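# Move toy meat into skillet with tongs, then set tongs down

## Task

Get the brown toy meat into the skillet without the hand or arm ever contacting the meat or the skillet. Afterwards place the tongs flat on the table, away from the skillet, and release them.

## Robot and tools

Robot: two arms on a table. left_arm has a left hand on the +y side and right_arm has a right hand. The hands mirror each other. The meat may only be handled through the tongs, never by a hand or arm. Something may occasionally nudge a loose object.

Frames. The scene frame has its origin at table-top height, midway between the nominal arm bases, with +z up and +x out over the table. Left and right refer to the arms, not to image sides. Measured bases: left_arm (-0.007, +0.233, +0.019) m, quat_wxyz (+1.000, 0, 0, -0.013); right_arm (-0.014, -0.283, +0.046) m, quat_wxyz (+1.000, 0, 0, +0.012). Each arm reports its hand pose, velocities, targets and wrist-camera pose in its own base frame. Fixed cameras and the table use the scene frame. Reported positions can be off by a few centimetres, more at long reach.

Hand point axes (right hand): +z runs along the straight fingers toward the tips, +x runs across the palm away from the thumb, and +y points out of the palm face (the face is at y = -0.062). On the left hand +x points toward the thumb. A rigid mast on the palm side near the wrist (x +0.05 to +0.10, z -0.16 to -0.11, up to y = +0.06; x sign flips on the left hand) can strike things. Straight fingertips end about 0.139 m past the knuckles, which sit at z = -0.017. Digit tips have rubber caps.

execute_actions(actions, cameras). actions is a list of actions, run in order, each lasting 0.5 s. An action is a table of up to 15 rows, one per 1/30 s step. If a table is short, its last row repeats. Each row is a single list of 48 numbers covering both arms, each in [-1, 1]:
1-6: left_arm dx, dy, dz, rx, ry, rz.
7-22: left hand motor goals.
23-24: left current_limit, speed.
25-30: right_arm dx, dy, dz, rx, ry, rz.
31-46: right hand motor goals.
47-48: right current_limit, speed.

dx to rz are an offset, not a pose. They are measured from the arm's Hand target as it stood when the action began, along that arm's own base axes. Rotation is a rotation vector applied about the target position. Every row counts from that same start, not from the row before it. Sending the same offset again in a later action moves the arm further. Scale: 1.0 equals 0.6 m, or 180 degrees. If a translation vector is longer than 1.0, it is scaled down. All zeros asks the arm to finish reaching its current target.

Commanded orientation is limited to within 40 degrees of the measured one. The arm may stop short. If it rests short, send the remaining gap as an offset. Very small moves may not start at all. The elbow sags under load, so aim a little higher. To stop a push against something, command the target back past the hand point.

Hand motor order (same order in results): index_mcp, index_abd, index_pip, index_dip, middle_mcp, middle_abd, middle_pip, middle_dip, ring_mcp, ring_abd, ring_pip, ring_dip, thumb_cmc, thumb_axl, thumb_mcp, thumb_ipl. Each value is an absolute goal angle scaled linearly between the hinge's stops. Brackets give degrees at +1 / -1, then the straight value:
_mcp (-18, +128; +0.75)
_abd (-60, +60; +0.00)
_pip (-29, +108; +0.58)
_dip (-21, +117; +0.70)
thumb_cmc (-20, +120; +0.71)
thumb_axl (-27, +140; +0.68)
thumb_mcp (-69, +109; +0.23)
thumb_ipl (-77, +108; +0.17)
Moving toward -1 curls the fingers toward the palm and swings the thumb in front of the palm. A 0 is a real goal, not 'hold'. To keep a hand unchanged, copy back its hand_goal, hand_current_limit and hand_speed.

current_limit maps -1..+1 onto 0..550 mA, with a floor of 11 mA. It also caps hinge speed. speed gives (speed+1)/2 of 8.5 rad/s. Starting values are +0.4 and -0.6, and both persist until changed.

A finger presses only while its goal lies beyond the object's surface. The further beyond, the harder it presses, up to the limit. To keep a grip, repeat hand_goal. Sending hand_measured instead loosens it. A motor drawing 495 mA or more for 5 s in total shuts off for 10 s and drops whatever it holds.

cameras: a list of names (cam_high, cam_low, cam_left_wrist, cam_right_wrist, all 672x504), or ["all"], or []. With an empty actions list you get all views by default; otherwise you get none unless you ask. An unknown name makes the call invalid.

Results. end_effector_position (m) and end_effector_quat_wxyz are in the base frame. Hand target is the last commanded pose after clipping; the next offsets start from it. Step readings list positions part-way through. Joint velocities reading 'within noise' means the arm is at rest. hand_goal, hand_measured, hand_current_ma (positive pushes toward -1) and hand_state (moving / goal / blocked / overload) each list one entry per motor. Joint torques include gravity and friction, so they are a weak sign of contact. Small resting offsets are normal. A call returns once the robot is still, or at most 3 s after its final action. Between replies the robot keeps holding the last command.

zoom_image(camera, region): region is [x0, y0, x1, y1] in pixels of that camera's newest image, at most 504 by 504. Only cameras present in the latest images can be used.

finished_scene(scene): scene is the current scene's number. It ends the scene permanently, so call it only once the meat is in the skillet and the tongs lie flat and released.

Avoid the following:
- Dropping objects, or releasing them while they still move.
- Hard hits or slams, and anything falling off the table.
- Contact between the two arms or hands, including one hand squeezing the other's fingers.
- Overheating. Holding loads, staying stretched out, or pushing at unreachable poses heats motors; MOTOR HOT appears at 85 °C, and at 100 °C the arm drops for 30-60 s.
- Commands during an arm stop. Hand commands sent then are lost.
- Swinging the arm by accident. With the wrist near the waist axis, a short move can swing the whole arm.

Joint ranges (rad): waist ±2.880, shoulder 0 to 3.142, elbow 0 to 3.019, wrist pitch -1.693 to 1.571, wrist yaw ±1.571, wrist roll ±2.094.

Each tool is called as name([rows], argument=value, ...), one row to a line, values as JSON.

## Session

execute_actions(actions=[])

zoom_image(camera="cam_high", region=[80, 80, 540, 340])

Scene clock: 0.00 s.
left_arm: end_effector_position=(+0.1243, +0.2845, +0.2191) hand_goal=(+0.754, +0.000, +0.576, +0.696, +0.754, +0.000, +0.576, +0.696, +0.754, +0.000, +0.576, +0.696, +0.714, +0.678, +0.226, +0.168) hand_measured=(+0.754, +0.000, +0.576, +0.696, +0.754, +0.000, +0.576, +0.696, +0.754, +0.000, +0.576, +0.696, +0.714, +0.678, +0.226, +0.168) hand_current_ma=(+0, +0, +0, +0, +0, +0, +0, +0, +0, +0, +0, +0, +0, +0, +0, +0) hand_state=(goal, goal, goal, goal, goal, goal, goal, goal, goal, goal, goal, goal, goal, goal, goal, goal) hand_current_limit=0.40 hand_speed=-0.60 end_effector_quat_wxyz=(+0.236, -0.116, +0.960, +0.097) | right_arm: end_effector_position=(+0.5808, +0.1678, +0.2941) hand_goal=(+0.754, +0.000, +0.576, +0.696, +0.754, +0.000, +0.576, +0.696, +0.754, +0.000, +0.576, +0.696, +0.714, +0.678, +0.226, +0.168) hand_measured=(+0.754, +0.000, +0.576, +0.696, +0.754, +0.000, +0.576, +0.696, +0.754, +0.000, +0.576, +0.696, +0.714, +0.678, +0.226, +0.168) hand_current_ma=(+0, +0, +0, +0, +0, +0, +0, +0, +0, +0, +0, +0, +0, +0, +0, +0) hand_state=(goal, goal, goal, goal, goal, goal, goal, goal, goal, goal, goal, goal, goal, goal, goal, goal) hand_current_limit=0.40 hand_speed=-0.60 end_effector_quat_wxyz=(+0.536, +0.708, +0.372, +0.271)
Joint positions: left_arm=[1.066 0.699 0.726 -1.149 0.264 -0.806] | right_arm=[0.595 1.703 1.185 -0.173 1.118 0.623]
Joint velocities: within noise
Joint torques (N m): no reading
Heat: left arm: hottest elbow 33 °C; right arm: hottest elbow 34 °C.
Hand target: left_arm +0.1280, +0.2911, +0.2377; +0.247, -0.113, +0.956, +0.112 | right_arm +0.5855, +0.1710, +0.2997; +0.535, +0.708, +0.368, +0.278

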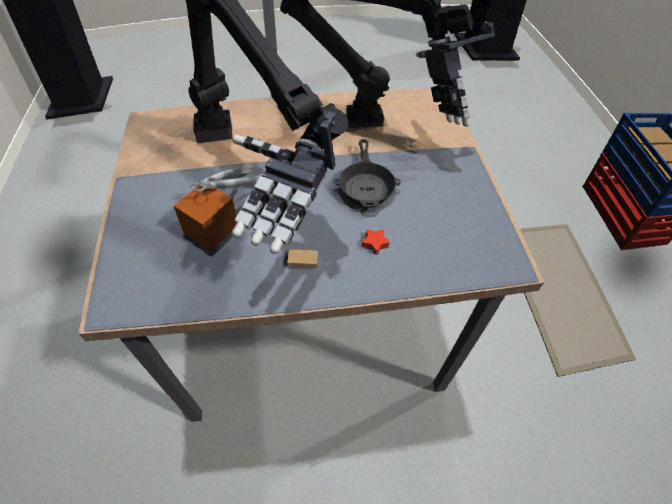

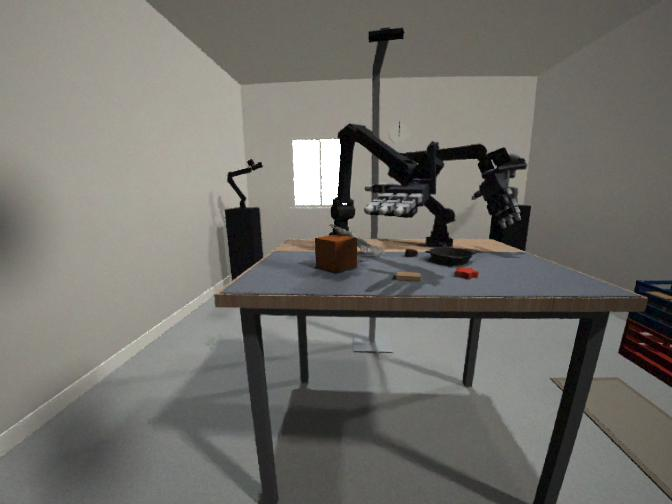

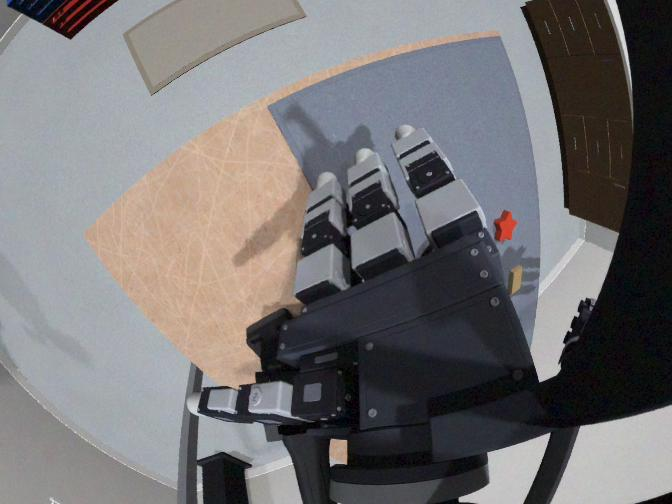

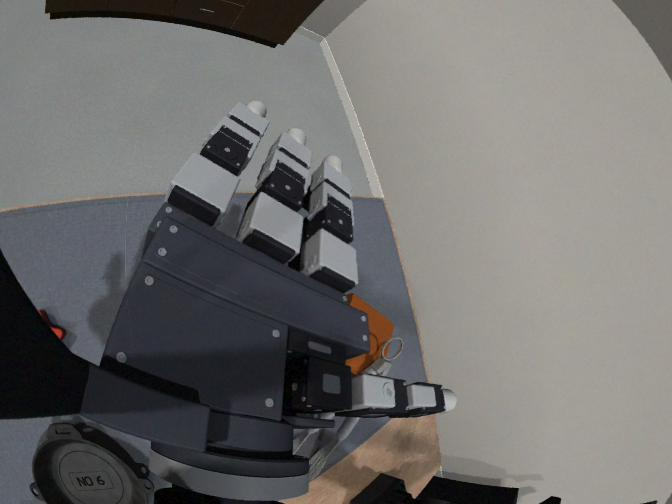

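Scaled by 1.096.

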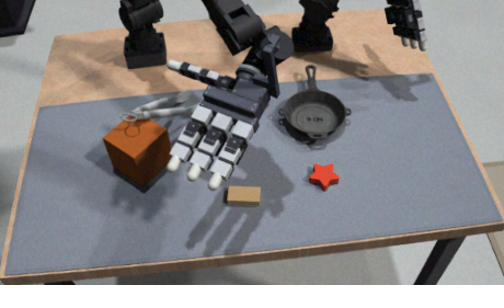

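execute_actions([
  [[0,0,0,0,0,0,0.97,0,-0.98,0.98,0.97,0,-0.98,0.98,0.97,0,-0.98,0.98,-0.857,0.677,0.13,0.168,0.5,-0.4,-0.1,-0.14,0.06,0.102,0.046,-0.0217,0.7,0,0.5,0.6,0.7,0,0.5,0.6,0.7,0,0.5,0.6,0.7,0.678,0.2,0.168,0.4,-0.6]],
  [[0,0,0,0,0,0,0.97,0,-0.98,0.98,0.97,0,-0.98,0.98,0.97,0,-0.98,0.98,-0.857,0.677,0.13,0.168,0.5,-0.4,-0.12,-0.14,0.02,0.102,0.046,-0.0217,0.7,0,0.5,0.6,0.7,0,0.5,0.6,0.7,0,0.5,0.6,0.7,0.678,0.2,0.168,0.4,-0.6]],
  [[0,0,0,0,0,0,0.97,0,-0.98,0.98,0.97,0,-0.98,0.98,0.97,0,-0.98,0.98,-0.857,0.677,0.13,0.168,0.5,-0.4,-0.12,-0.14,0,0.102,0.046,-0.0217,0.7,0,0.5,0.6,0.7,0,0.5,0.6,0.7,0,0.5,0.6,0.7,0.678,0.2,0.168,0.4,-0.6]],
  [[0,0,0,0,0,0,0.97,0,-0.98,0.98,0.97,0,-0.98,0.98,0.97,0,-0.98,0.98,-0.857,0.677,0.13,0.168,0.5,-0.4,-0.12,-0.14,0,0.102,0.046,-0.0217,0.7,0,0.5,0.6,0.7,0,0.5,0.6,0.7,0,0.5,0.6,0.7,0.678,0.2,0.168,0.4,-0.6]],
  [[0,0,0,0,0,0,0.97,0,-0.98,0.98,0.97,0,-0.98,0.98,0.97,0,-0.98,0.98,-0.857,0.677,0.13,0.168,0.5,-0.4,-0.12,-0.14,0,0.102,0.046,-0.0217,0.7,0,0.5,0.6,0.7,0,0.5,0.6,0.7,0,0.5,0.6,0.7,0.678,0.2,0.168,0.4,-0.6]],
], cameras=["cam_high","cam_low","cam_left_wrist"])

zoom_image(camera="cam_high", region=[160, 130, 420, 270])

Scene clock: 16.63 s.
left_arm: end_effector_position=(+0.1244, +0.2845, +0.2191) hand_goal=(+0.970, +0.000, -0.980, +0.980, +0.970, +0.000, -0.980, +0.980, +0.970, +0.000, -0.980, +0.980, -0.856, +0.678, +0.130, +0.168) hand_measured=(+0.968, +0.000, -0.972, +0.978, +0.968, +0.000, -0.972, +0.978, +0.968, +0.000, -0.972, +0.978, -0.846, +0.678, +0.128, +0.168) hand_current_ma=(+0, +0, +1, +0, +0, +0, +1, +0, +0, +0, +1, +0, +2, +0, +0, +0) hand_state=(goal, goal, goal, goal, goal, goal, goal, goal, goal, goal, goal, goal, goal, goal, goal, goal) hand_current_limit=0.50 hand_speed=-0.40 end_effector_quat_wxyz=(+0.236, -0.116, +0.960, +0.097) | right_arm: end_effector_position=(+0.2321, -0.2413, +0.3275) hand_goal=(+0.700, +0.000, +0.500, +0.600, +0.700, +0.000, +0.500, +0.600, +0.700, +0.000, +0.500, +0.600, +0.700, +0.678, +0.200, +0.168) hand_measured=(+0.698, +0.000, +0.502, +0.602, +0.698, +0.000, +0.502, +0.602, +0.698, +0.000, +0.502, +0.602, +0.700, +0.678, +0.196, +0.168) hand_current_ma=(+0, +0, +0, +1, -1, +0, +0, +1, -1, +0, +0, +1, +0, +0, -2, +0) hand_state=(goal, goal, goal, goal, goal, goal, goal, goal, goal, goal, goal, goal, goal, goal, goal, goal) hand_current_limit=0.40 hand_speed=-0.60 end_effector_quat_wxyz=(-0.098, +0.975, +0.038, +0.196)
Joint positions: left_arm=[1.066 0.699 0.726 -1.149 0.264 -0.806] | right_arm=[-0.823 1.026 1.27 -1.7 -0.428 0.695]
Joint velocities: left_arm=[-0.015 -0.044 0.002 0.012 0.007 0.022] | right_arm=[within noise]
Joint torques (N m): left_arm=[-1.03 -1.03 11.51 1.58 0.15 0.12] | right_arm=[-1.61 -6.12 14.22 0.66 -0.54 -0.05]
Heat: left arm: hottest elbow 36 °C; right arm: hottest elbow 38 °C.
Hand target: left_arm +0.1280, +0.2911, +0.2377; +0.247, -0.113, +0.956, +0.112 | right_arm +0.2375, -0.2490, +0.3477; -0.235, +0.958, +0.099, +0.128
Off the commanded pose: left_arm 0.020 m, 2 deg | right_arm 0.022 m, 19 deg.
joint sent to its limit (right arm) — joint 4 (wrist pitch), lower limit. The joint targets are off in orientation, not in position.
Step readings (end_effector_position of left_arm | right_arm):
0: (+0.1243, +0.2845, +0.2191) | (+0.5808, +0.1678, +0.2941)
1: (+0.1243, +0.2846, +0.2191) | (+0.5810, +0.1679, +0.2939)
2: (+0.1243, +0.2846, +0.2191) | (+0.5819, +0.1667, +0.2909)
4: (+0.1243, +0.2845, +0.2191) | (+0.5745, +0.1575, +0.2857)
8: (+0.1244, +0.2845, +0.2191) | (+0.5450, +0.1173, +0.3067)
15: (+0.1244, +0.2845, +0.2191) | (+0.5177, +0.0828, +0.3422)
16: (+0.1244, +0.2845, +0.2191) | (+0.5174, +0.0828, +0.3389)
17: (+0.1244, +0.2845, +0.2191) | (+0.5168, +0.0817, +0.3316)
19: (+0.1244, +0.2845, +0.2191) | (+0.5075, +0.0744, +0.3147)
23: (+0.1244, +0.2845, +0.2191) | (+0.4752, +0.0340, +0.3205)
30: (+0.1244, +0.2845, +0.2191) | (+0.4452, +0.0004, +0.3431)
31: (+0.1244, +0.2845, +0.2191) | (+0.4449, +0.0015, +0.3402)
32: (+0.1244, +0.2845, +0.2191) | (+0.4433, +0.0021, +0.3320)
34: (+0.1244, +0.2845, +0.2191) | (+0.4314, -0.0050, +0.3156)
38: (+0.1244, +0.2845, +0.2191) | (+0.3958, -0.0535, +0.3205)
45: (+0.1244, +0.2845, +0.2191) | (+0.3701, -0.0801, +0.3353)
46: (+0.1244, +0.2845, +0.2191) | (+0.3702, -0.0791, +0.3337)
47: (+0.1244, +0.2845, +0.2191) | (+0.3679, -0.0765, +0.3281)
49: (+0.1244, +0.2845, +0.2191) | (+0.3515, -0.0867, +0.3152)
53: (+0.1244, +0.2845, +0.2191) | (+0.3091, -0.1385, +0.3125)
60: (+0.1244, +0.2845, +0.2191) | (+0.2974, -0.1586, +0.3339)
61: (+0.1244, +0.2845, +0.2191) | (+0.2980, -0.1591, +0.3341)
62: (+0.1244, +0.2845, +0.2191) | (+0.2969, -0.1591, +0.3330)
64: (+0.1244, +0.2845, +0.2191) | (+0.2811, -0.1757, +0.3295)
68: (+0.1244, +0.2845, +0.2191) | (+0.2368, -0.2266, +0.3284)
75: (+0.1244, +0.2845, +0.2191) | (+0.2291, -0.2402, +0.3278)
Images, in order (width x height): cam_high 672x504, cam_low 672x504, cam_left_wrist 672x504.

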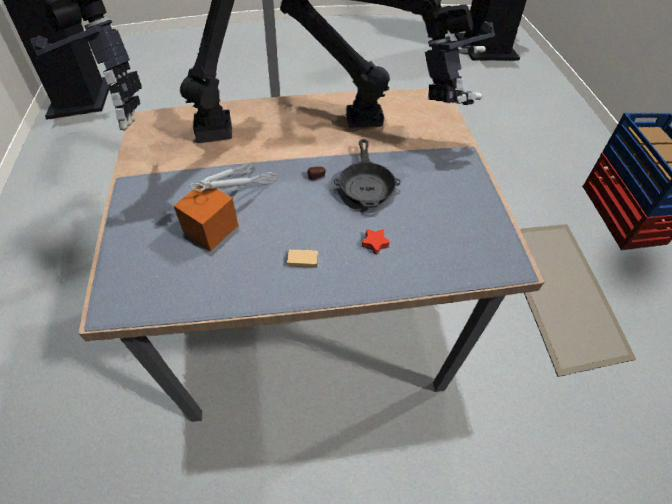

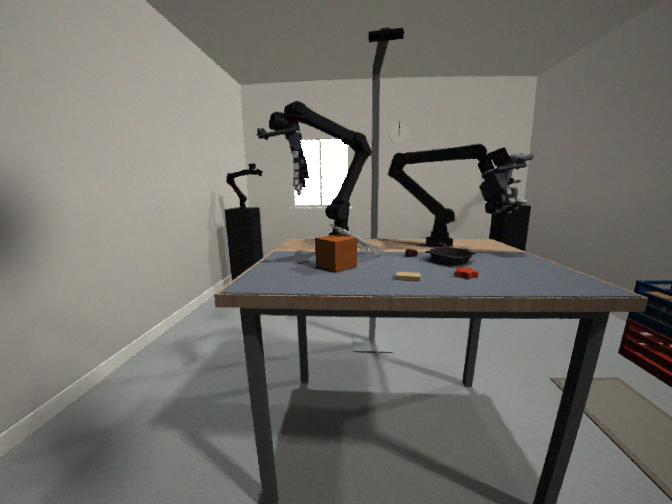

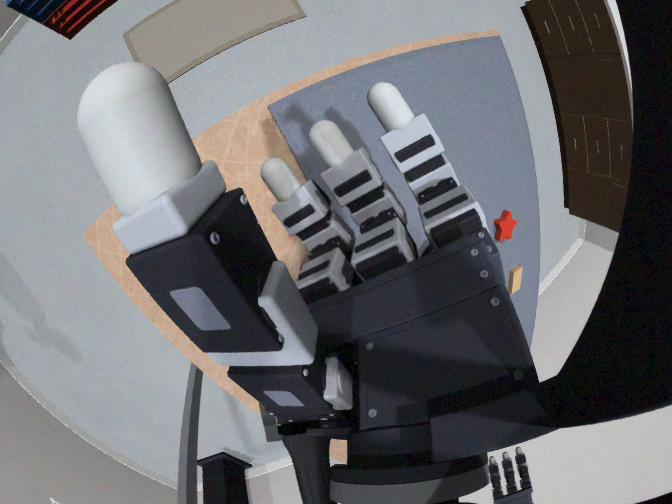

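Scaled by 1.938.

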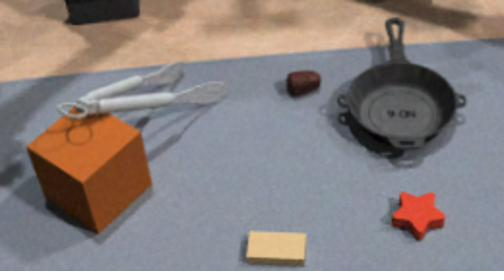

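zoom_image(camera="cam_high", region=[170, 150, 290, 250])

zoom_image(camera="cam_high", region=[290, 130, 410, 230])

zoom_image(camera="cam_low", region=[300, 210, 420, 290])

Scaled by 4.200.

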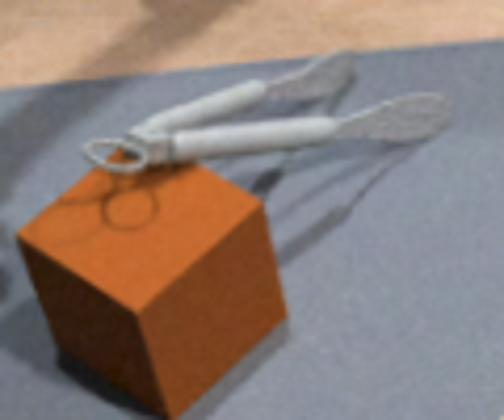

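Scaled by 4.200.

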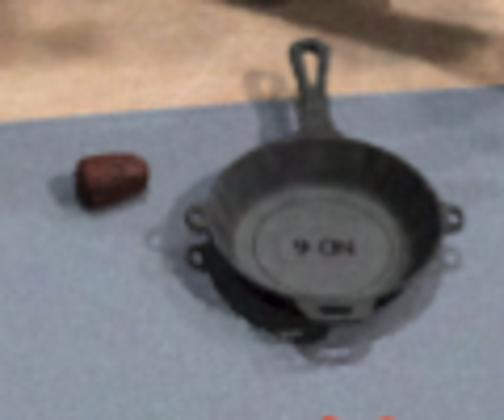

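Scaled by 4.200.

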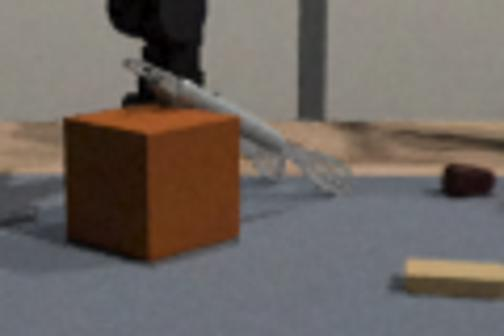

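execute_actions([
  [[0.153,-0.085,0.033,0,0,0,0.97,0,-0.98,0.98,0.97,0,-0.98,0.98,0.97,0,-0.98,0.98,-0.857,0.677,0.13,0.168,0.5,-0.4,0,0,0,0,0,0,0.7,0,0.5,0.6,0.7,0,0.5,0.6,0.7,0,0.5,0.6,0.7,0.678,0.2,0.168,0.4,-0.6]],
  [[0.133,-0.167,0.017,-0.0881,0.0384,-0.1145,0.97,0,-0.98,0.98,0.97,0,-0.98,0.98,0.97,0,-0.98,0.98,-0.857,0.677,0.13,0.168,0.5,-0.4,0,0,0,0,0,0,0.7,0,0.5,0.6,0.7,0,0.5,0.6,0.7,0,0.5,0.6,0.7,0.678,0.2,0.168,0.4,-0.6]],
  [[0.05,-0.183,0,-0.0881,0.0384,-0.1145,0.97,0,-0.98,0.98,0.97,0,-0.98,0.98,0.97,0,-0.98,0.98,-0.857,0.677,0.13,0.168,0.5,-0.4,0,0,0,0,0,0,0.7,0,0.5,0.6,0.7,0,0.5,0.6,0.7,0,0.5,0.6,0.7,0.678,0.2,0.168,0.4,-0.6]],
  [[0,-0.183,0,-0.0881,0.0384,-0.1145,0.97,0,-0.98,0.98,0.97,0,-0.98,0.98,0.97,0,-0.98,0.98,-0.857,0.677,0.13,0.168,0.5,-0.4,0,0,0,0,0,0,0.7,0,0.5,0.6,0.7,0,0.5,0.6,0.7,0,0.5,0.6,0.7,0.678,0.2,0.168,0.4,-0.6]],
  [[-0.017,-0.183,0,-0.0881,0.0384,-0.1145,0.97,0,-0.98,0.98,0.97,0,-0.98,0.98,0.97,0,-0.98,0.98,-0.857,0.677,0.13,0.168,0.5,-0.4,0,0,0,0,0,0,0.7,0,0.5,0.6,0.7,0,0.5,0.6,0.7,0,0.5,0.6,0.7,0.678,0.2,0.168,0.4,-0.6]],
  [[-0.033,-0.183,-0.05,0,0,0,0.97,0,-0.98,0.98,0.97,0,-0.98,0.98,0.97,0,-0.98,0.98,-0.857,0.677,0.13,0.168,0.5,-0.4,0,0,0,0,0,0,0.7,0,0.5,0.6,0.7,0,0.5,0.6,0.7,0,0.5,0.6,0.7,0.678,0.2,0.168,0.4,-0.6]],
  [[-0.025,-0.167,-0.1,0,0,0,0.97,0,-0.98,0.98,0.97,0,-0.98,0.98,0.97,0,-0.98,0.98,-0.857,0.677,0.13,0.168,0.5,-0.4,0,0,0,0,0,0,0.7,0,0.5,0.6,0.7,0,0.5,0.6,0.7,0,0.5,0.6,0.7,0.678,0.2,0.168,0.4,-0.6]],
], cameras=["cam_high","cam_left_wrist"])

zoom_image(camera="cam_high", region=[160, 120, 300, 250])

Scene clock: 71.87 s.
left_arm: end_effector_position=(+0.2789, -0.3984, +0.1636) hand_goal=(+0.970, +0.000, -0.980, +0.980, +0.970, +0.000, -0.980, +0.980, +0.970, +0.000, -0.980, +0.980, -0.856, +0.678, +0.130, +0.168) hand_measured=(+0.964, +0.000, -0.976, +0.978, +0.964, +0.000, -0.978, +0.978, +0.964, +0.000, -0.976, +0.978, -0.850, +0.678, +0.128, +0.168) hand_current_ma=(-1, +0, +0, +0, -1, +0, +0, +0, -1, +0, +0, +0, +1, +0, +0, +0) hand_state=(goal, goal, goal, goal, goal, goal, goal, goal, goal, goal, goal, goal, goal, goal, goal, goal) hand_current_limit=0.50 hand_speed=-0.40 end_effector_quat_wxyz=(-0.062, +0.430, +0.737, -0.518) | right_arm: end_effector_position=(+0.2327, -0.2414, +0.3278) hand_goal=(+0.700, +0.000, +0.500, +0.600, +0.700, +0.000, +0.500, +0.600, +0.700, +0.000, +0.500, +0.600, +0.700, +0.678, +0.200, +0.168) hand_measured=(+0.698, +0.000, +0.502, +0.602, +0.698, +0.000, +0.502, +0.602, +0.698, +0.000, +0.502, +0.602, +0.700, +0.678, +0.196, +0.168) hand_current_ma=(+0, +0, +0, +1, -1, +0, +0, +1, -1, +0, +0, +1, +0, +0, -2, +0) hand_state=(goal, goal, goal, goal, goal, goal, goal, goal, goal, goal, goal, goal, goal, goal, goal, goal) hand_current_limit=0.40 hand_speed=-0.60 end_effector_quat_wxyz=(-0.097, +0.975, +0.042, +0.197)
Joint positions: left_arm=[-0.724 1.537 1.223 -1.109 1.091 -1.327] | right_arm=[-0.823 1.026 1.27 -1.7 -0.428 0.687]
Joint torques (N m): left_arm=[-0.5 -13.57 8.66 1.14 0.81 0.02] | right_arm=[-1.38 -5.83 14.19 0.72 -0.53 -0.01]
Heat: left arm: hottest elbow 42 °C; right arm: hottest elbow 46 °C.
Hand target: left_arm +0.2846, -0.3995, +0.1778; -0.037, +0.430, +0.739, -0.518 | right_arm +0.2375, -0.2490, +0.3476; -0.235, +0.958, +0.099, +0.128
Off the commanded pose: left_arm 0.015 m, 3 deg | right_arm 0.022 m, 19 deg.
joint sent to its limit (right arm) — joint 4 (wrist pitch), lower limit. The joint targets are off in orientation, not in position.
Step readings (end_effector_position of left_arm | right_arm):
0: (+0.1244, +0.2845, +0.2191) | (+0.2321, -0.2413, +0.3276)
1: (+0.1246, +0.2843, +0.2190) | (+0.2321, -0.2413, +0.3276)
2: (+0.1254, +0.2828, +0.2187) | (+0.2321, -0.2413, +0.3276)
4: (+0.1428, +0.2715, +0.2178) | (+0.2323, -0.2413, +0.3276)
8: (+0.1916, +0.2361, +0.2187) | (+0.2325, -0.2414, +0.3277)
15: (+0.2057, +0.2312, +0.2250) | (+0.2326, -0.2414, +0.3278)
16: (+0.2067, +0.2307, +0.2247) | (+0.2326, -0.2414, +0.3278)
17: (+0.2109, +0.2247, +0.2232) | (+0.2326, -0.2414, +0.3278)
19: (+0.2283, +0.2007, +0.2226) | (+0.2327, -0.2414, +0.3278)
23: (+0.2709, +0.1521, +0.2345) | (+0.2327, -0.2414, +0.3278)
30: (+0.2874, +0.1390, +0.2398) | (+0.2327, -0.2414, +0.3278)
31: (+0.2872, +0.1372, +0.2389) | (+0.2327, -0.2414, +0.3278)
32: (+0.2873, +0.1274, +0.2369) | (+0.2327, -0.2414, +0.3278)
34: (+0.2900, +0.0981, +0.2364) | (+0.2327, -0.2414, +0.3278)
38: (+0.3038, +0.0454, +0.2424) | (+0.2327, -0.2414, +0.3278)
45: (+0.3126, +0.0307, +0.2409) | (+0.2327, -0.2414, +0.3278)
46: (+0.3126, +0.0289, +0.2405) | (+0.2327, -0.2414, +0.3278)
47: (+0.3116, +0.0195, +0.2407) | (+0.2327, -0.2414, +0.3278)
49: (+0.3088, -0.0079, +0.2433) | (+0.2327, -0.2414, +0.3278)
53: (+0.3063, -0.0592, +0.2476) | (+0.2327, -0.2414, +0.3278)
60: (+0.3117, -0.0763, +0.2427) | (+0.2327, -0.2414, +0.3278)
61: (+0.3122, -0.0779, +0.2428) | (+0.2327, -0.2414, +0.3278)
62: (+0.3125, -0.0860, +0.2446) | (+0.2327, -0.2414, +0.3278)
64: (+0.3105, -0.1113, +0.2495) | (+0.2327, -0.2414, +0.3278)
68: (+0.2973, -0.1644, +0.2528) | (+0.2327, -0.2414, +0.3278)
75: (+0.2999, -0.1839, +0.2425) | (+0.2327, -0.2414, +0.3278)
76: (+0.3005, -0.1850, +0.2419) | (+0.2327, -0.2414, +0.3278)
77: (+0.3000, -0.1903, +0.2422) | (+0.2327, -0.2414, +0.3278)
79: (+0.2963, -0.2115, +0.2425) | (+0.2327, -0.2414, +0.3278)
83: (+0.2798, -0.2678, +0.2289) | (+0.2327, -0.2414, +0.3278)
90: (+0.2760, -0.2900, +0.2091) | (+0.2327, -0.2414, +0.3278)
91: (+0.2771, -0.2907, +0.2096) | (+0.2327, -0.2414, +0.3278)
92: (+0.2798, -0.2964, +0.2104) | (+0.2327, -0.2414, +0.3278)
94: (+0.2847, -0.3163, +0.2086) | (+0.2327, -0.2414, +0.3278)
98: (+0.2749, -0.3665, +0.1865) | (+0.2327, -0.2414, +0.3278)
105: (+0.2737, -0.3970, +0.1632) | (+0.2327, -0.2414, +0.3278)
Images, in order (width x height): cam_high 672x504, cam_left_wrist 672x504.

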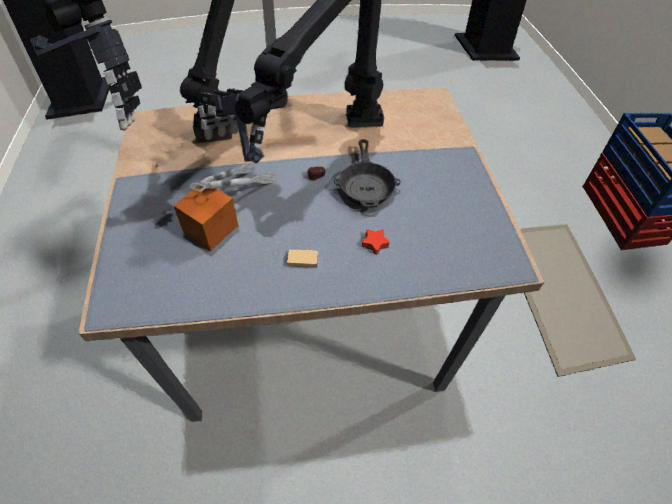

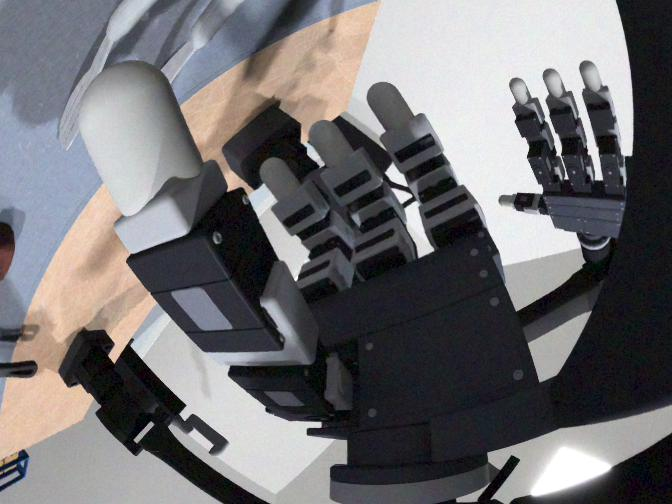

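Scaled by 3.600.

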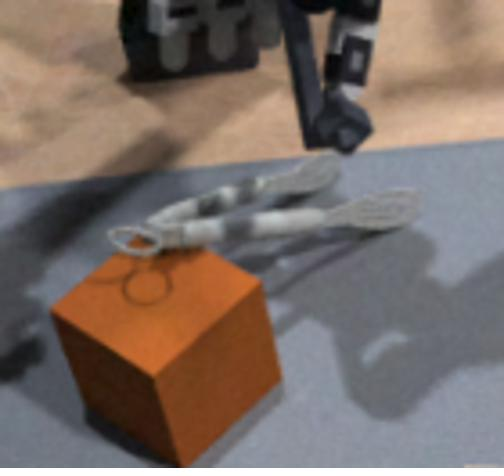

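execute_actions([
  [[0.0,-0.065,-0.115,0,0,0,0.97,0,-0.98,0.98,0.97,0,-0.98,0.98,0.97,0,-0.98,0.98,-0.857,0.677,0.13,0.168,0.5,-0.4,0,0,0,0,0,0,0.7,0,0.5,0.6,0.7,0,0.5,0.6,0.7,0,0.5,0.6,0.7,0.678,0.2,0.168,0.4,-0.6]],
], cameras=["cam_high","cam_low","cam_left_wrist"])

zoom_image(camera="cam_high", region=[170, 120, 300, 240])

zoom_image(camera="cam_low", region=[300, 200, 420, 290])

Scene clock: 75.90 s.
left_arm: end_effector_position=(+0.2845, -0.4352, +0.1044) hand_goal=(+0.970, +0.000, -0.980, +0.980, +0.970, +0.000, -0.980, +0.980, +0.970, +0.000, -0.980, +0.980, -0.856, +0.678, +0.130, +0.168) hand_measured=(+0.964, +0.000, -0.976, +0.978, +0.964, +0.000, -0.978, +0.978, +0.964, +0.000, -0.976, +0.978, -0.850, +0.678, +0.128, +0.168) hand_current_ma=(-1, +0, +0, +0, -1, +0, +0, +0, -1, +0, +0, +0, +1, +0, +0, +0) hand_state=(goal, goal, goal, goal, goal, goal, goal, goal, goal, goal, goal, goal, goal, goal, goal, goal) hand_current_limit=0.50 hand_speed=-0.40 end_effector_quat_wxyz=(-0.043, +0.428, +0.740, -0.516) | right_arm: end_effector_position=(+0.2327, -0.2414, +0.3278) hand_goal=(+0.700, +0.000, +0.500, +0.600, +0.700, +0.000, +0.500, +0.600, +0.700, +0.000, +0.500, +0.600, +0.700, +0.678, +0.200, +0.168) hand_measured=(+0.698, +0.000, +0.502, +0.602, +0.698, +0.000, +0.502, +0.602, +0.698, +0.000, +0.502, +0.602, +0.700, +0.678, +0.196, +0.168) hand_current_ma=(+0, +0, +0, +1, -1, +0, +0, +1, -1, +0, +0, +1, +0, +0, -2, +0) hand_state=(goal, goal, goal, goal, goal, goal, goal, goal, goal, goal, goal, goal, goal, goal, goal, goal) hand_current_limit=0.40 hand_speed=-0.60 end_effector_quat_wxyz=(-0.097, +0.975, +0.042, +0.197)
Joint positions: left_arm=[-0.779 1.625 1.155 -0.788 1.062 -1.485] | right_arm=[-0.823 1.026 1.27 -1.7 -0.428 0.687]
Joint torques (N m): left_arm=[-1.44 -13.22 7.76 1.51 0.78 0.02] | right_arm=[-1.96 -6.07 14.19 0.77 -0.52 -0.08]
Heat: left arm: hottest elbow 42 °C; right arm: hottest elbow 46 °C.
Hand target: left_arm +0.2847, -0.4385, +0.1088; -0.037, +0.430, +0.739, -0.518 | right_arm +0.2375, -0.2490, +0.3476; -0.235, +0.958, +0.099, +0.128
Off the commanded pose: left_arm 0.006 m, 1 deg | right_arm 0.022 m, 19 deg.
joint sent to its limit (right arm) — joint 4 (wrist pitch), lower limit. The joint targets are off in orientation, not in position.
Step readings (end_effector_position of left_arm | right_arm):
0: (+0.2789, -0.3984, +0.1636) | (+0.2327, -0.2414, +0.3278)
1: (+0.2794, -0.3988, +0.1637) | (+0.2327, -0.2414, +0.3278)
2: (+0.2817, -0.4010, +0.1627) | (+0.2327, -0.2414, +0.3278)
4: (+0.2893, -0.4101, +0.1584) | (+0.2327, -0.2414, +0.3278)
8: (+0.2911, -0.4265, +0.1353) | (+0.2327, -0.2414, +0.3278)
15: (+0.2832, -0.4337, +0.1041) | (+0.2327, -0.2414, +0.3278)
Images, in order (width x height): cam_high 672x504, cam_low 672x504, cam_left_wrist 672x504.

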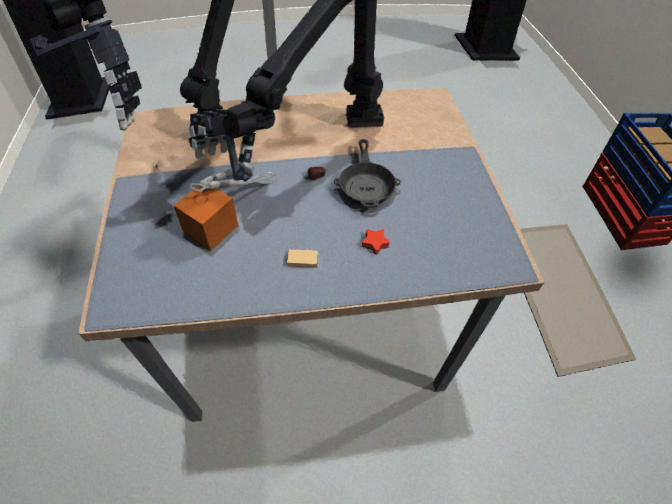

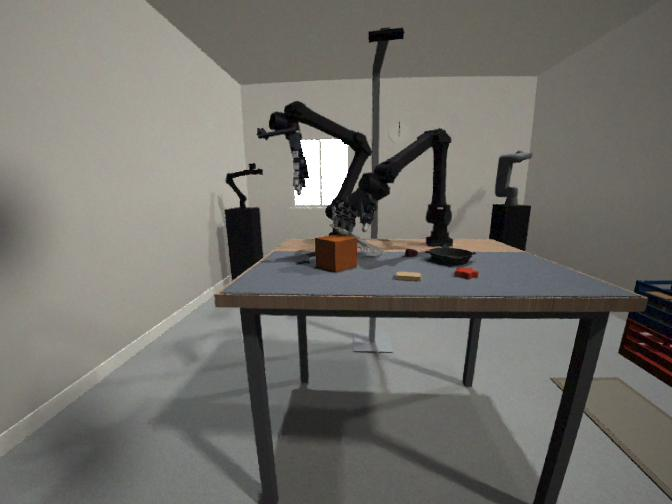

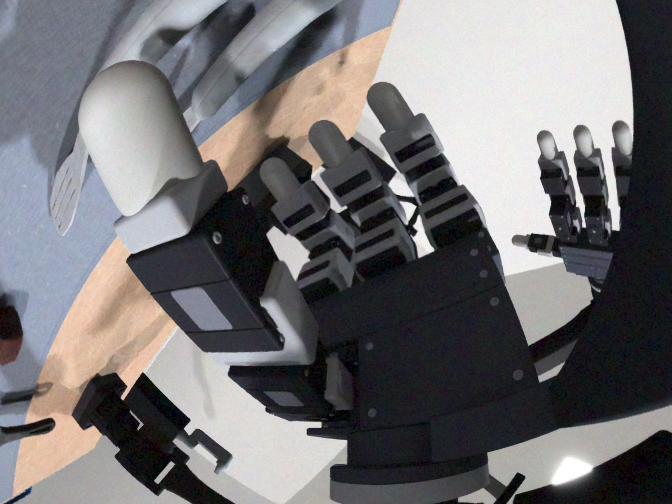

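Scaled by 3.877.

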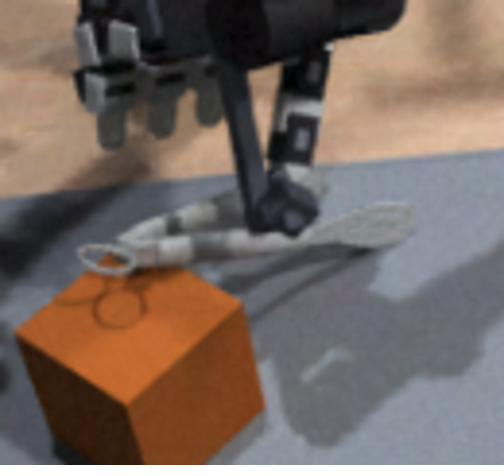

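Scaled by 4.200.

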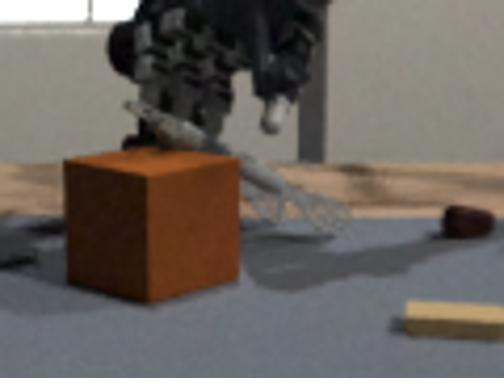

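execute_actions([
  [[-0.002,-0.004,-0.075,0,0,0,0.97,0,-0.98,0.98,0.97,0,-0.98,0.98,0.97,0,-0.98,0.98,-0.857,0.677,0.13,0.168,0.5,-0.4,0,0,0,0,0,0,0.7,0,0.5,0.6,0.7,0,0.5,0.6,0.7,0,0.5,0.6,0.7,0.678,0.2,0.168,0.4,-0.6]],
], cameras=["cam_high","cam_low","cam_left_wrist"])

zoom_image(camera="cam_high", region=[170, 120, 300, 240])

zoom_image(camera="cam_low", region=[300, 200, 420, 290])

Scene clock: 94.97 s.
left_arm: end_effector_position=(+0.2861, -0.4360, +0.0626) hand_goal=(+0.970, +0.000, -0.980, +0.980, +0.970, +0.000, -0.980, +0.980, +0.970, +0.000, -0.980, +0.980, -0.856, +0.678, +0.130, +0.168) hand_measured=(+0.964, +0.000, -0.976, +0.978, +0.964, +0.000, -0.978, +0.978, +0.964, +0.000, -0.976, +0.978, -0.850, +0.678, +0.128, +0.168) hand_current_ma=(-1, +0, +0, +0, -1, +0, +0, +0, -1, +0, +0, +0, +1, +0, +0, +0) hand_state=(goal, goal, goal, goal, goal, goal, goal, goal, goal, goal, goal, goal, goal, goal, goal, goal) hand_current_limit=0.50 hand_speed=-0.40 end_effector_quat_wxyz=(-0.038, +0.427, +0.741, -0.516) | right_arm: end_effector_position=(+0.2327, -0.2414, +0.3278) hand_goal=(+0.700, +0.000, +0.500, +0.600, +0.700, +0.000, +0.500, +0.600, +0.700, +0.000, +0.500, +0.600, +0.700, +0.678, +0.200, +0.168) hand_measured=(+0.698, +0.000, +0.502, +0.602, +0.698, +0.000, +0.502, +0.602, +0.698, +0.000, +0.502, +0.602, +0.700, +0.678, +0.196, +0.168) hand_current_ma=(+0, +0, +0, +1, -1, +0, +0, +1, -1, +0, +0, +1, +0, +0, -2, +0) hand_state=(goal, goal, goal, goal, goal, goal, goal, goal, goal, goal, goal, goal, goal, goal, goal, goal) hand_current_limit=0.40 hand_speed=-0.60 end_effector_quat_wxyz=(-0.097, +0.975, +0.042, +0.197)
Joint positions: left_arm=[-0.779 1.678 1.096 -0.656 1.058 -1.499] | right_arm=[-0.823 1.026 1.27 -1.7 -0.428 0.687]
Joint torques (N m): left_arm=[-1.9 -12.98 7.31 1.55 0.8 0.02] | right_arm=[-0.79 -6.24 14.19 0.62 -0.5 -0.11]
Heat: left arm: hottest elbow 40 °C; right arm: hottest elbow 47 °C.
Hand target: left_arm +0.2835, -0.4409, +0.0639; -0.037, +0.430, +0.739, -0.518 | right_arm +0.2375, -0.2490, +0.3476; -0.235, +0.958, +0.099, +0.128
Off the commanded pose: left_arm 0.006 m, 0 deg | right_arm 0.022 m, 19 deg.
joint sent to its limit (right arm) — joint 4 (wrist pitch), lower limit. The joint targets are off in orientation, not in position.
Step readings (end_effector_position of left_arm | right_arm):
0: (+0.2845, -0.4351, +0.1044) | (+0.2327, -0.2414, +0.3278)
1: (+0.2847, -0.4353, +0.1043) | (+0.2327, -0.2414, +0.3278)
2: (+0.2855, -0.4361, +0.1036) | (+0.2327, -0.2414, +0.3278)
4: (+0.2875, -0.4381, +0.0997) | (+0.2327, -0.2414, +0.3278)
8: (+0.2870, -0.4373, +0.0818) | (+0.2327, -0.2414, +0.3278)
15: (+0.2853, -0.4352, +0.0622) | (+0.2327, -0.2414, +0.3278)
Images, in order (width x height): cam_high 672x504, cam_low 672x504, cam_left_wrist 672x504.

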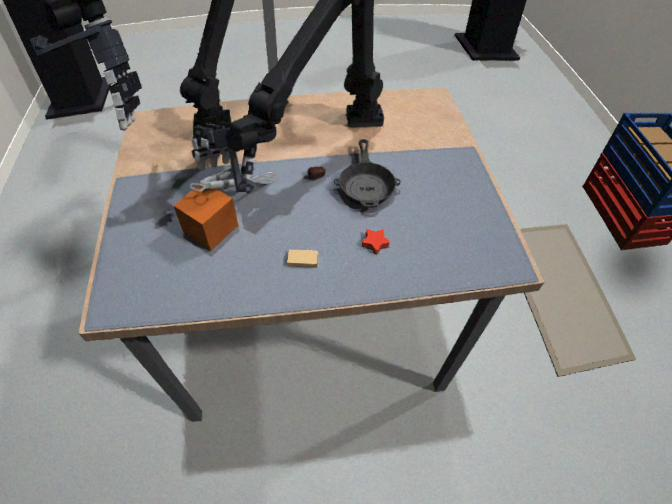

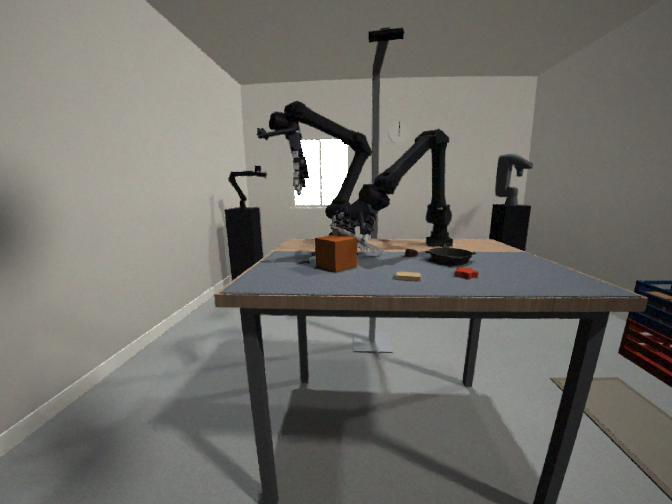

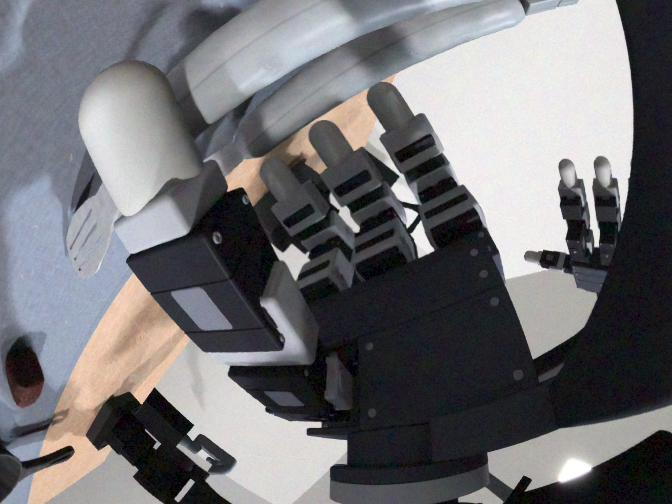

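Scaled by 3.877.

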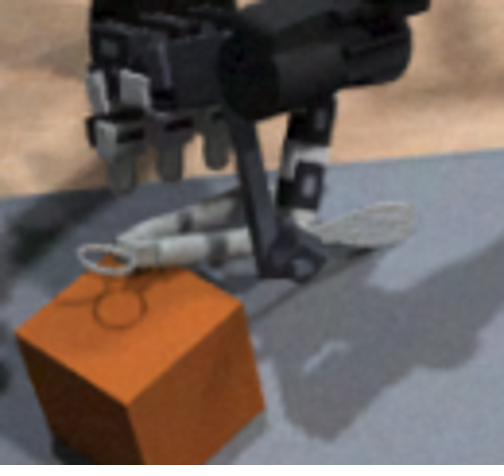

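Scaled by 4.200.

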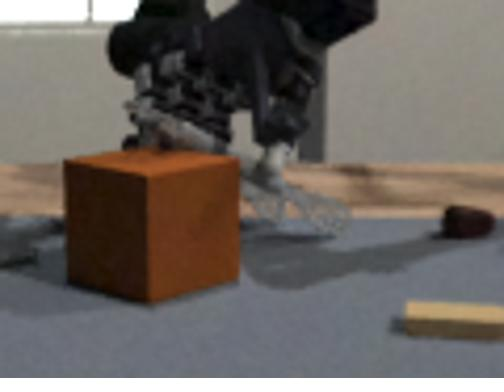

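execute_actions([
  [[-0.006,0.0,-0.055,0,0,0,0.97,0,-0.98,0.98,0.97,0,-0.98,0.98,0.97,0,-0.98,0.98,-0.857,0.677,0.13,0.168,0.5,-0.4,0,0,0,0,0,0,0.7,0,0.5,0.6,0.7,0,0.5,0.6,0.7,0,0.5,0.6,0.7,0.678,0.2,0.168,0.4,-0.6]],
], cameras=["cam_high","cam_low","cam_left_wrist"])

zoom_image(camera="cam_high", region=[170, 120, 300, 240])

zoom_image(camera="cam_low", region=[300, 200, 420, 290])

Scene clock: 103.07 s.
left_arm: end_effector_position=(+0.2849, -0.4364, +0.0333) hand_goal=(+0.970, +0.000, -0.980, +0.980, +0.970, +0.000, -0.980, +0.980, +0.970, +0.000, -0.980, +0.980, -0.856, +0.678, +0.130, +0.168) hand_measured=(+0.964, +0.000, -0.976, +0.978, +0.964, +0.000, -0.978, +0.978, +0.964, +0.000, -0.976, +0.978, -0.852, +0.678, +0.132, +0.168) hand_current_ma=(-1, +0, +0, +0, -1, +0, +0, +0, -1, +0, +0, +0, +0, +0, +0, +0) hand_state=(goal, goal, goal, goal, goal, goal, goal, goal, goal, goal, goal, goal, goal, goal, goal, goal) hand_current_limit=0.50 hand_speed=-0.40 end_effector_quat_wxyz=(-0.034, +0.428, +0.740, -0.517) | right_arm: end_effector_position=(+0.2327, -0.2414, +0.3278) hand_goal=(+0.700, +0.000, +0.500, +0.600, +0.700, +0.000, +0.500, +0.600, +0.700, +0.000, +0.500, +0.600, +0.700, +0.678, +0.200, +0.168) hand_measured=(+0.698, +0.000, +0.502, +0.602, +0.698, +0.000, +0.502, +0.602, +0.698, +0.000, +0.502, +0.602, +0.700, +0.678, +0.196, +0.168) hand_current_ma=(+0, +0, +0, +1, -1, +0, +0, +1, -1, +0, +0, +1, +0, +0, -2, +0) hand_state=(goal, goal, goal, goal, goal, goal, goal, goal, goal, goal, goal, goal, goal, goal, goal, goal) hand_current_limit=0.40 hand_speed=-0.60 end_effector_quat_wxyz=(-0.097, +0.975, +0.042, +0.197)
Joint positions: left_arm=[-0.782 1.719 1.055 -0.557 1.056 -1.51] | right_arm=[-0.823 1.026 1.27 -1.7 -0.428 0.687]
Joint torques (N m): left_arm=[-2.2 -12.57 6.76 1.54 0.81 0.03] | right_arm=[-1.32 -6.48 14.23 0.72 -0.52 -0.08]
Heat: left arm: hottest elbow 40 °C; right arm: hottest elbow 48 °C.
Hand target: left_arm +0.2798, -0.4409, +0.0309; -0.037, +0.430, +0.739, -0.518 | right_arm +0.2375, -0.2490, +0.3476; -0.235, +0.958, +0.099, +0.128
Off the commanded pose: left_arm 0.007 m, 0 deg | right_arm 0.022 m, 19 deg.
joint sent to its limit (right arm) — joint 4 (wrist pitch), lower limit. The joint targets are off in orientation, not in position.
Step readings (end_effector_position of left_arm | right_arm):
0: (+0.2861, -0.4360, +0.0626) | (+0.2327, -0.2414, +0.3278)
1: (+0.2861, -0.4363, +0.0626) | (+0.2327, -0.2414, +0.3278)
2: (+0.2867, -0.4368, +0.0622) | (+0.2327, -0.2414, +0.3278)
4: (+0.2878, -0.4388, +0.0594) | (+0.2327, -0.2414, +0.3278)
8: (+0.2867, -0.4380, +0.0462) | (+0.2327, -0.2414, +0.3278)
15: (+0.2843, -0.4358, +0.0330) | (+0.2327, -0.2414, +0.3278)
Images, in order (width x height): cam_high 672x504, cam_low 672x504, cam_left_wrist 672x504.

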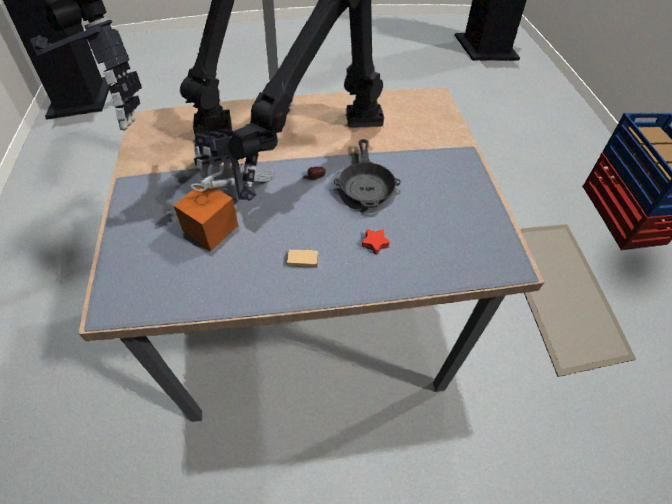

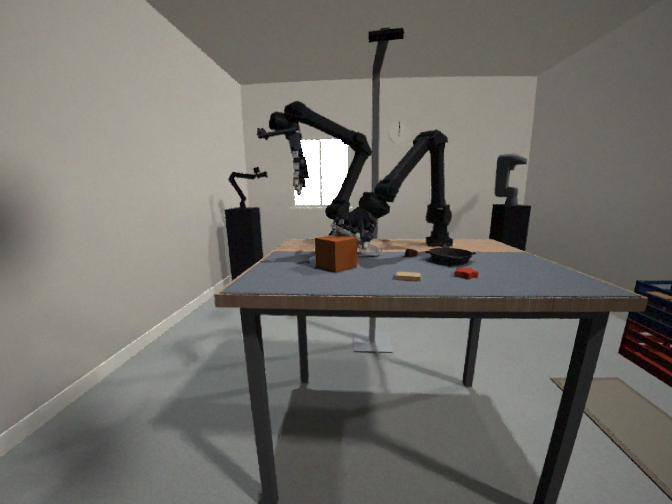

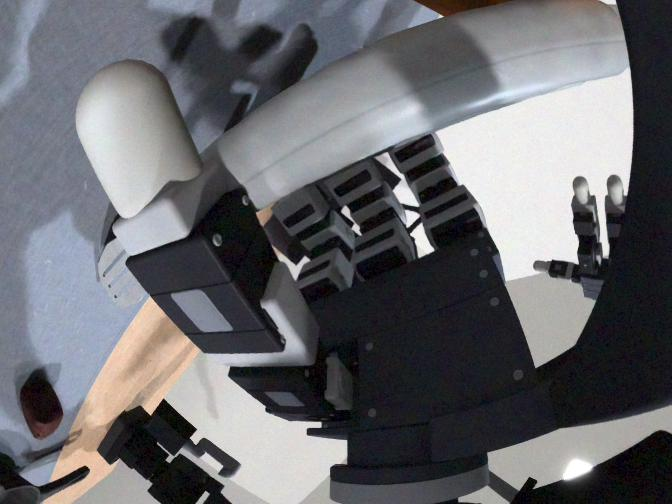

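Scaled by 3.877.

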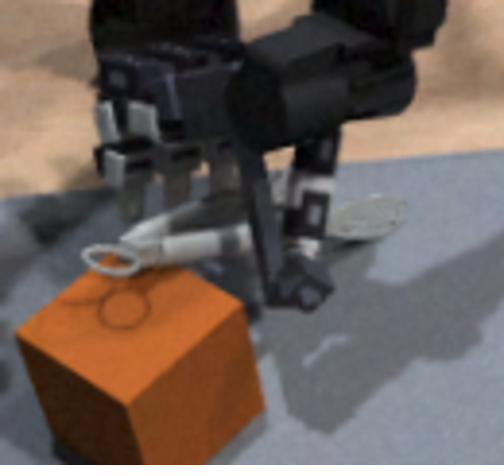

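Scaled by 4.200.

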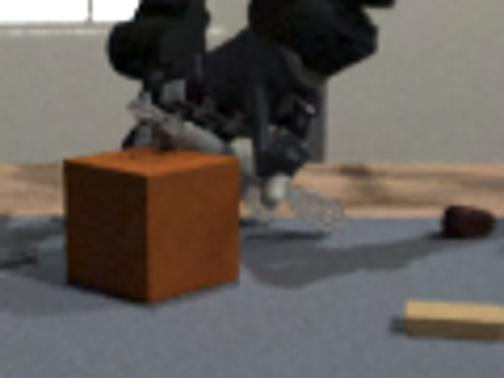

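execute_actions([
  [[0,0,0,0,0,0,0.82,0,-0.98,0.98,0.82,0,-0.98,0.98,0.82,0,-0.98,0.98,-0.857,0.677,0.02,0.1,0.5,-0.6,0,0,0,0,0,0,0.7,0,0.5,0.6,0.7,0,0.5,0.6,0.7,0,0.5,0.6,0.7,0.678,0.2,0.168,0.4,-0.6]],
  [[0,0,0,0,0,0,0.75,0,-0.98,0.98,0.75,0,-0.98,0.98,0.75,0,-0.98,0.98,-0.857,0.677,-0.08,0.1,0.5,-0.7,0,0,0,0,0,0,0.7,0,0.5,0.6,0.7,0,0.5,0.6,0.7,0,0.5,0.6,0.7,0.678,0.2,0.168,0.4,-0.6]],
], cameras=["cam_high","cam_low","cam_left_wrist"])

zoom_image(camera="cam_high", region=[170, 120, 300, 240])

Scene clock: 112.50 s.
left_arm: end_effector_position=(+0.2842, -0.4364, +0.0331) hand_goal=(+0.750, +0.000, -0.980, +0.980, +0.750, +0.000, -0.980, +0.980, +0.750, +0.000, -0.980, +0.980, -0.856, +0.678, -0.080, +0.100) hand_measured=(+0.758, +0.000, -0.962, +0.986, +0.750, +0.000, -0.974, +0.980, +0.748, +0.000, -0.976, +0.978, -0.842, +0.678, -0.046, +0.106) hand_current_ma=(+1, +0, +5, +1, +0, +0, +1, +0, +0, +0, +0, +0, +3, +0, +33, +1) hand_state=(goal, goal, goal, goal, goal, goal, goal, goal, goal, goal, goal, goal, goal, goal, blocked, goal) hand_current_limit=0.50 hand_speed=-0.70 end_effector_quat_wxyz=(-0.036, +0.426, +0.742, -0.517) | right_arm: end_effector_position=(+0.2327, -0.2414, +0.3278) hand_goal=(+0.700, +0.000, +0.500, +0.600, +0.700, +0.000, +0.500, +0.600, +0.700, +0.000, +0.500, +0.600, +0.700, +0.678, +0.200, +0.168) hand_measured=(+0.698, +0.000, +0.502, +0.602, +0.698, +0.000, +0.502, +0.602, +0.698, +0.000, +0.502, +0.602, +0.700, +0.678, +0.196, +0.168) hand_current_ma=(+0, +0, +0, +1, -1, +0, +0, +1, -1, +0, +0, +1, +0, +0, -2, +0) hand_state=(goal, goal, goal, goal, goal, goal, goal, goal, goal, goal, goal, goal, goal, goal, goal, goal) hand_current_limit=0.40 hand_speed=-0.60 end_effector_quat_wxyz=(-0.097, +0.975, +0.042, +0.197)
Joint positions: left_arm=[-0.783 1.719 1.055 -0.557 1.055 -1.515] | right_arm=[-0.823 1.026 1.27 -1.7 -0.428 0.687]
Joint torques (N m): left_arm=[-2.14 -12.63 6.76 1.59 0.83 0.07] | right_arm=[-1.38 -6.18 14.2 0.75 -0.53 -0.08]
Heat: left arm: hottest elbow 39 °C; right arm: hottest elbow 48 °C.
Hand target: left_arm +0.2798, -0.4409, +0.0309; -0.037, +0.430, +0.739, -0.518 | right_arm +0.2375, -0.2490, +0.3476; -0.235, +0.958, +0.099, +0.128
Off the commanded pose: left_arm 0.007 m, 1 deg | right_arm 0.022 m, 19 deg.
joint sent to its limit (right arm) — joint 4 (wrist pitch), lower limit. The joint targets are off in orientation, not in position.
Step readings (end_effector_position of left_arm | right_arm):
0: (+0.2849, -0.4364, +0.0333) | (+0.2327, -0.2414, +0.3278)
1: (+0.2849, -0.4364, +0.0333) | (+0.2327, -0.2414, +0.3278)
2: (+0.2849, -0.4363, +0.0332) | (+0.2327, -0.2414, +0.3278)
4: (+0.2849, -0.4363, +0.0332) | (+0.2327, -0.2414, +0.3278)
8: (+0.2845, -0.4365, +0.0332) | (+0.2327, -0.2414, +0.3278)
15: (+0.2845, -0.4365, +0.0332) | (+0.2327, -0.2414, +0.3278)
16: (+0.2845, -0.4365, +0.0332) | (+0.2327, -0.2414, +0.3278)
17: (+0.2844, -0.4364, +0.0332) | (+0.2327, -0.2414, +0.3278)
19: (+0.2844, -0.4364, +0.0332) | (+0.2327, -0.2414, +0.3278)
23: (+0.2843, -0.4364, +0.0331) | (+0.2327, -0.2414, +0.3278)
30: (+0.2842, -0.4364, +0.0331) | (+0.2327, -0.2414, +0.3278)
Images, in order (width x height): cam_high 672x504, cam_low 672x504, cam_left_wrist 672x504.

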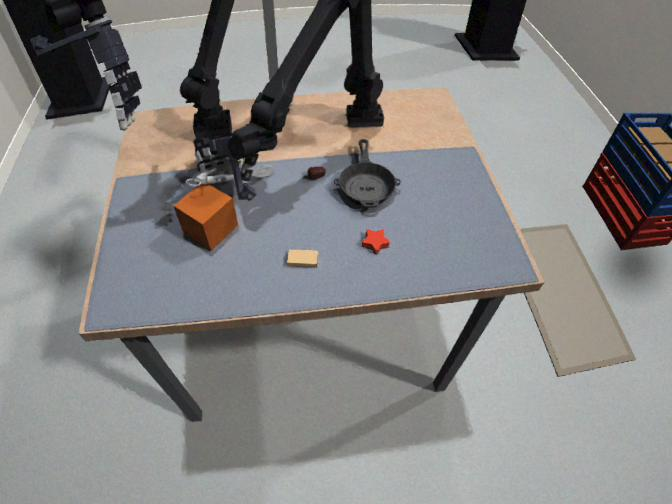

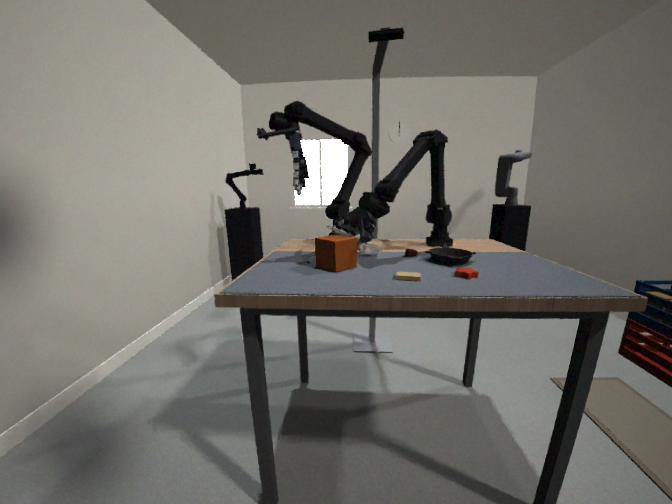

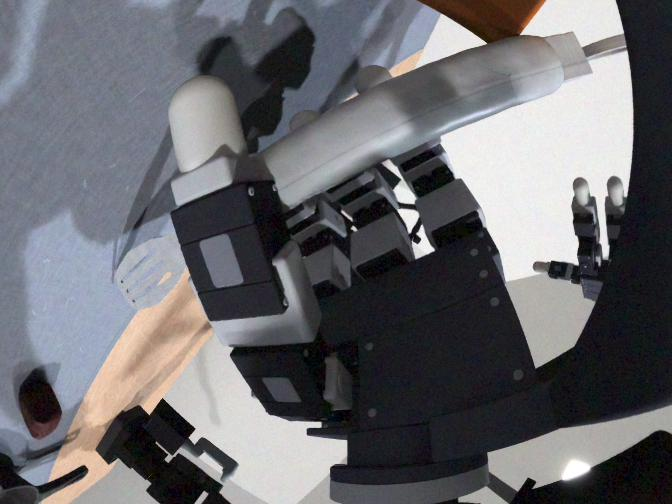

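Scaled by 3.877.

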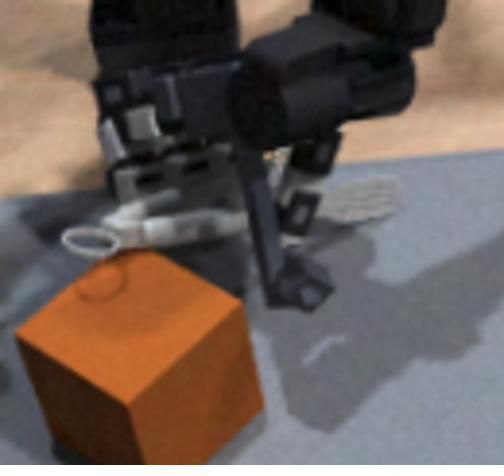

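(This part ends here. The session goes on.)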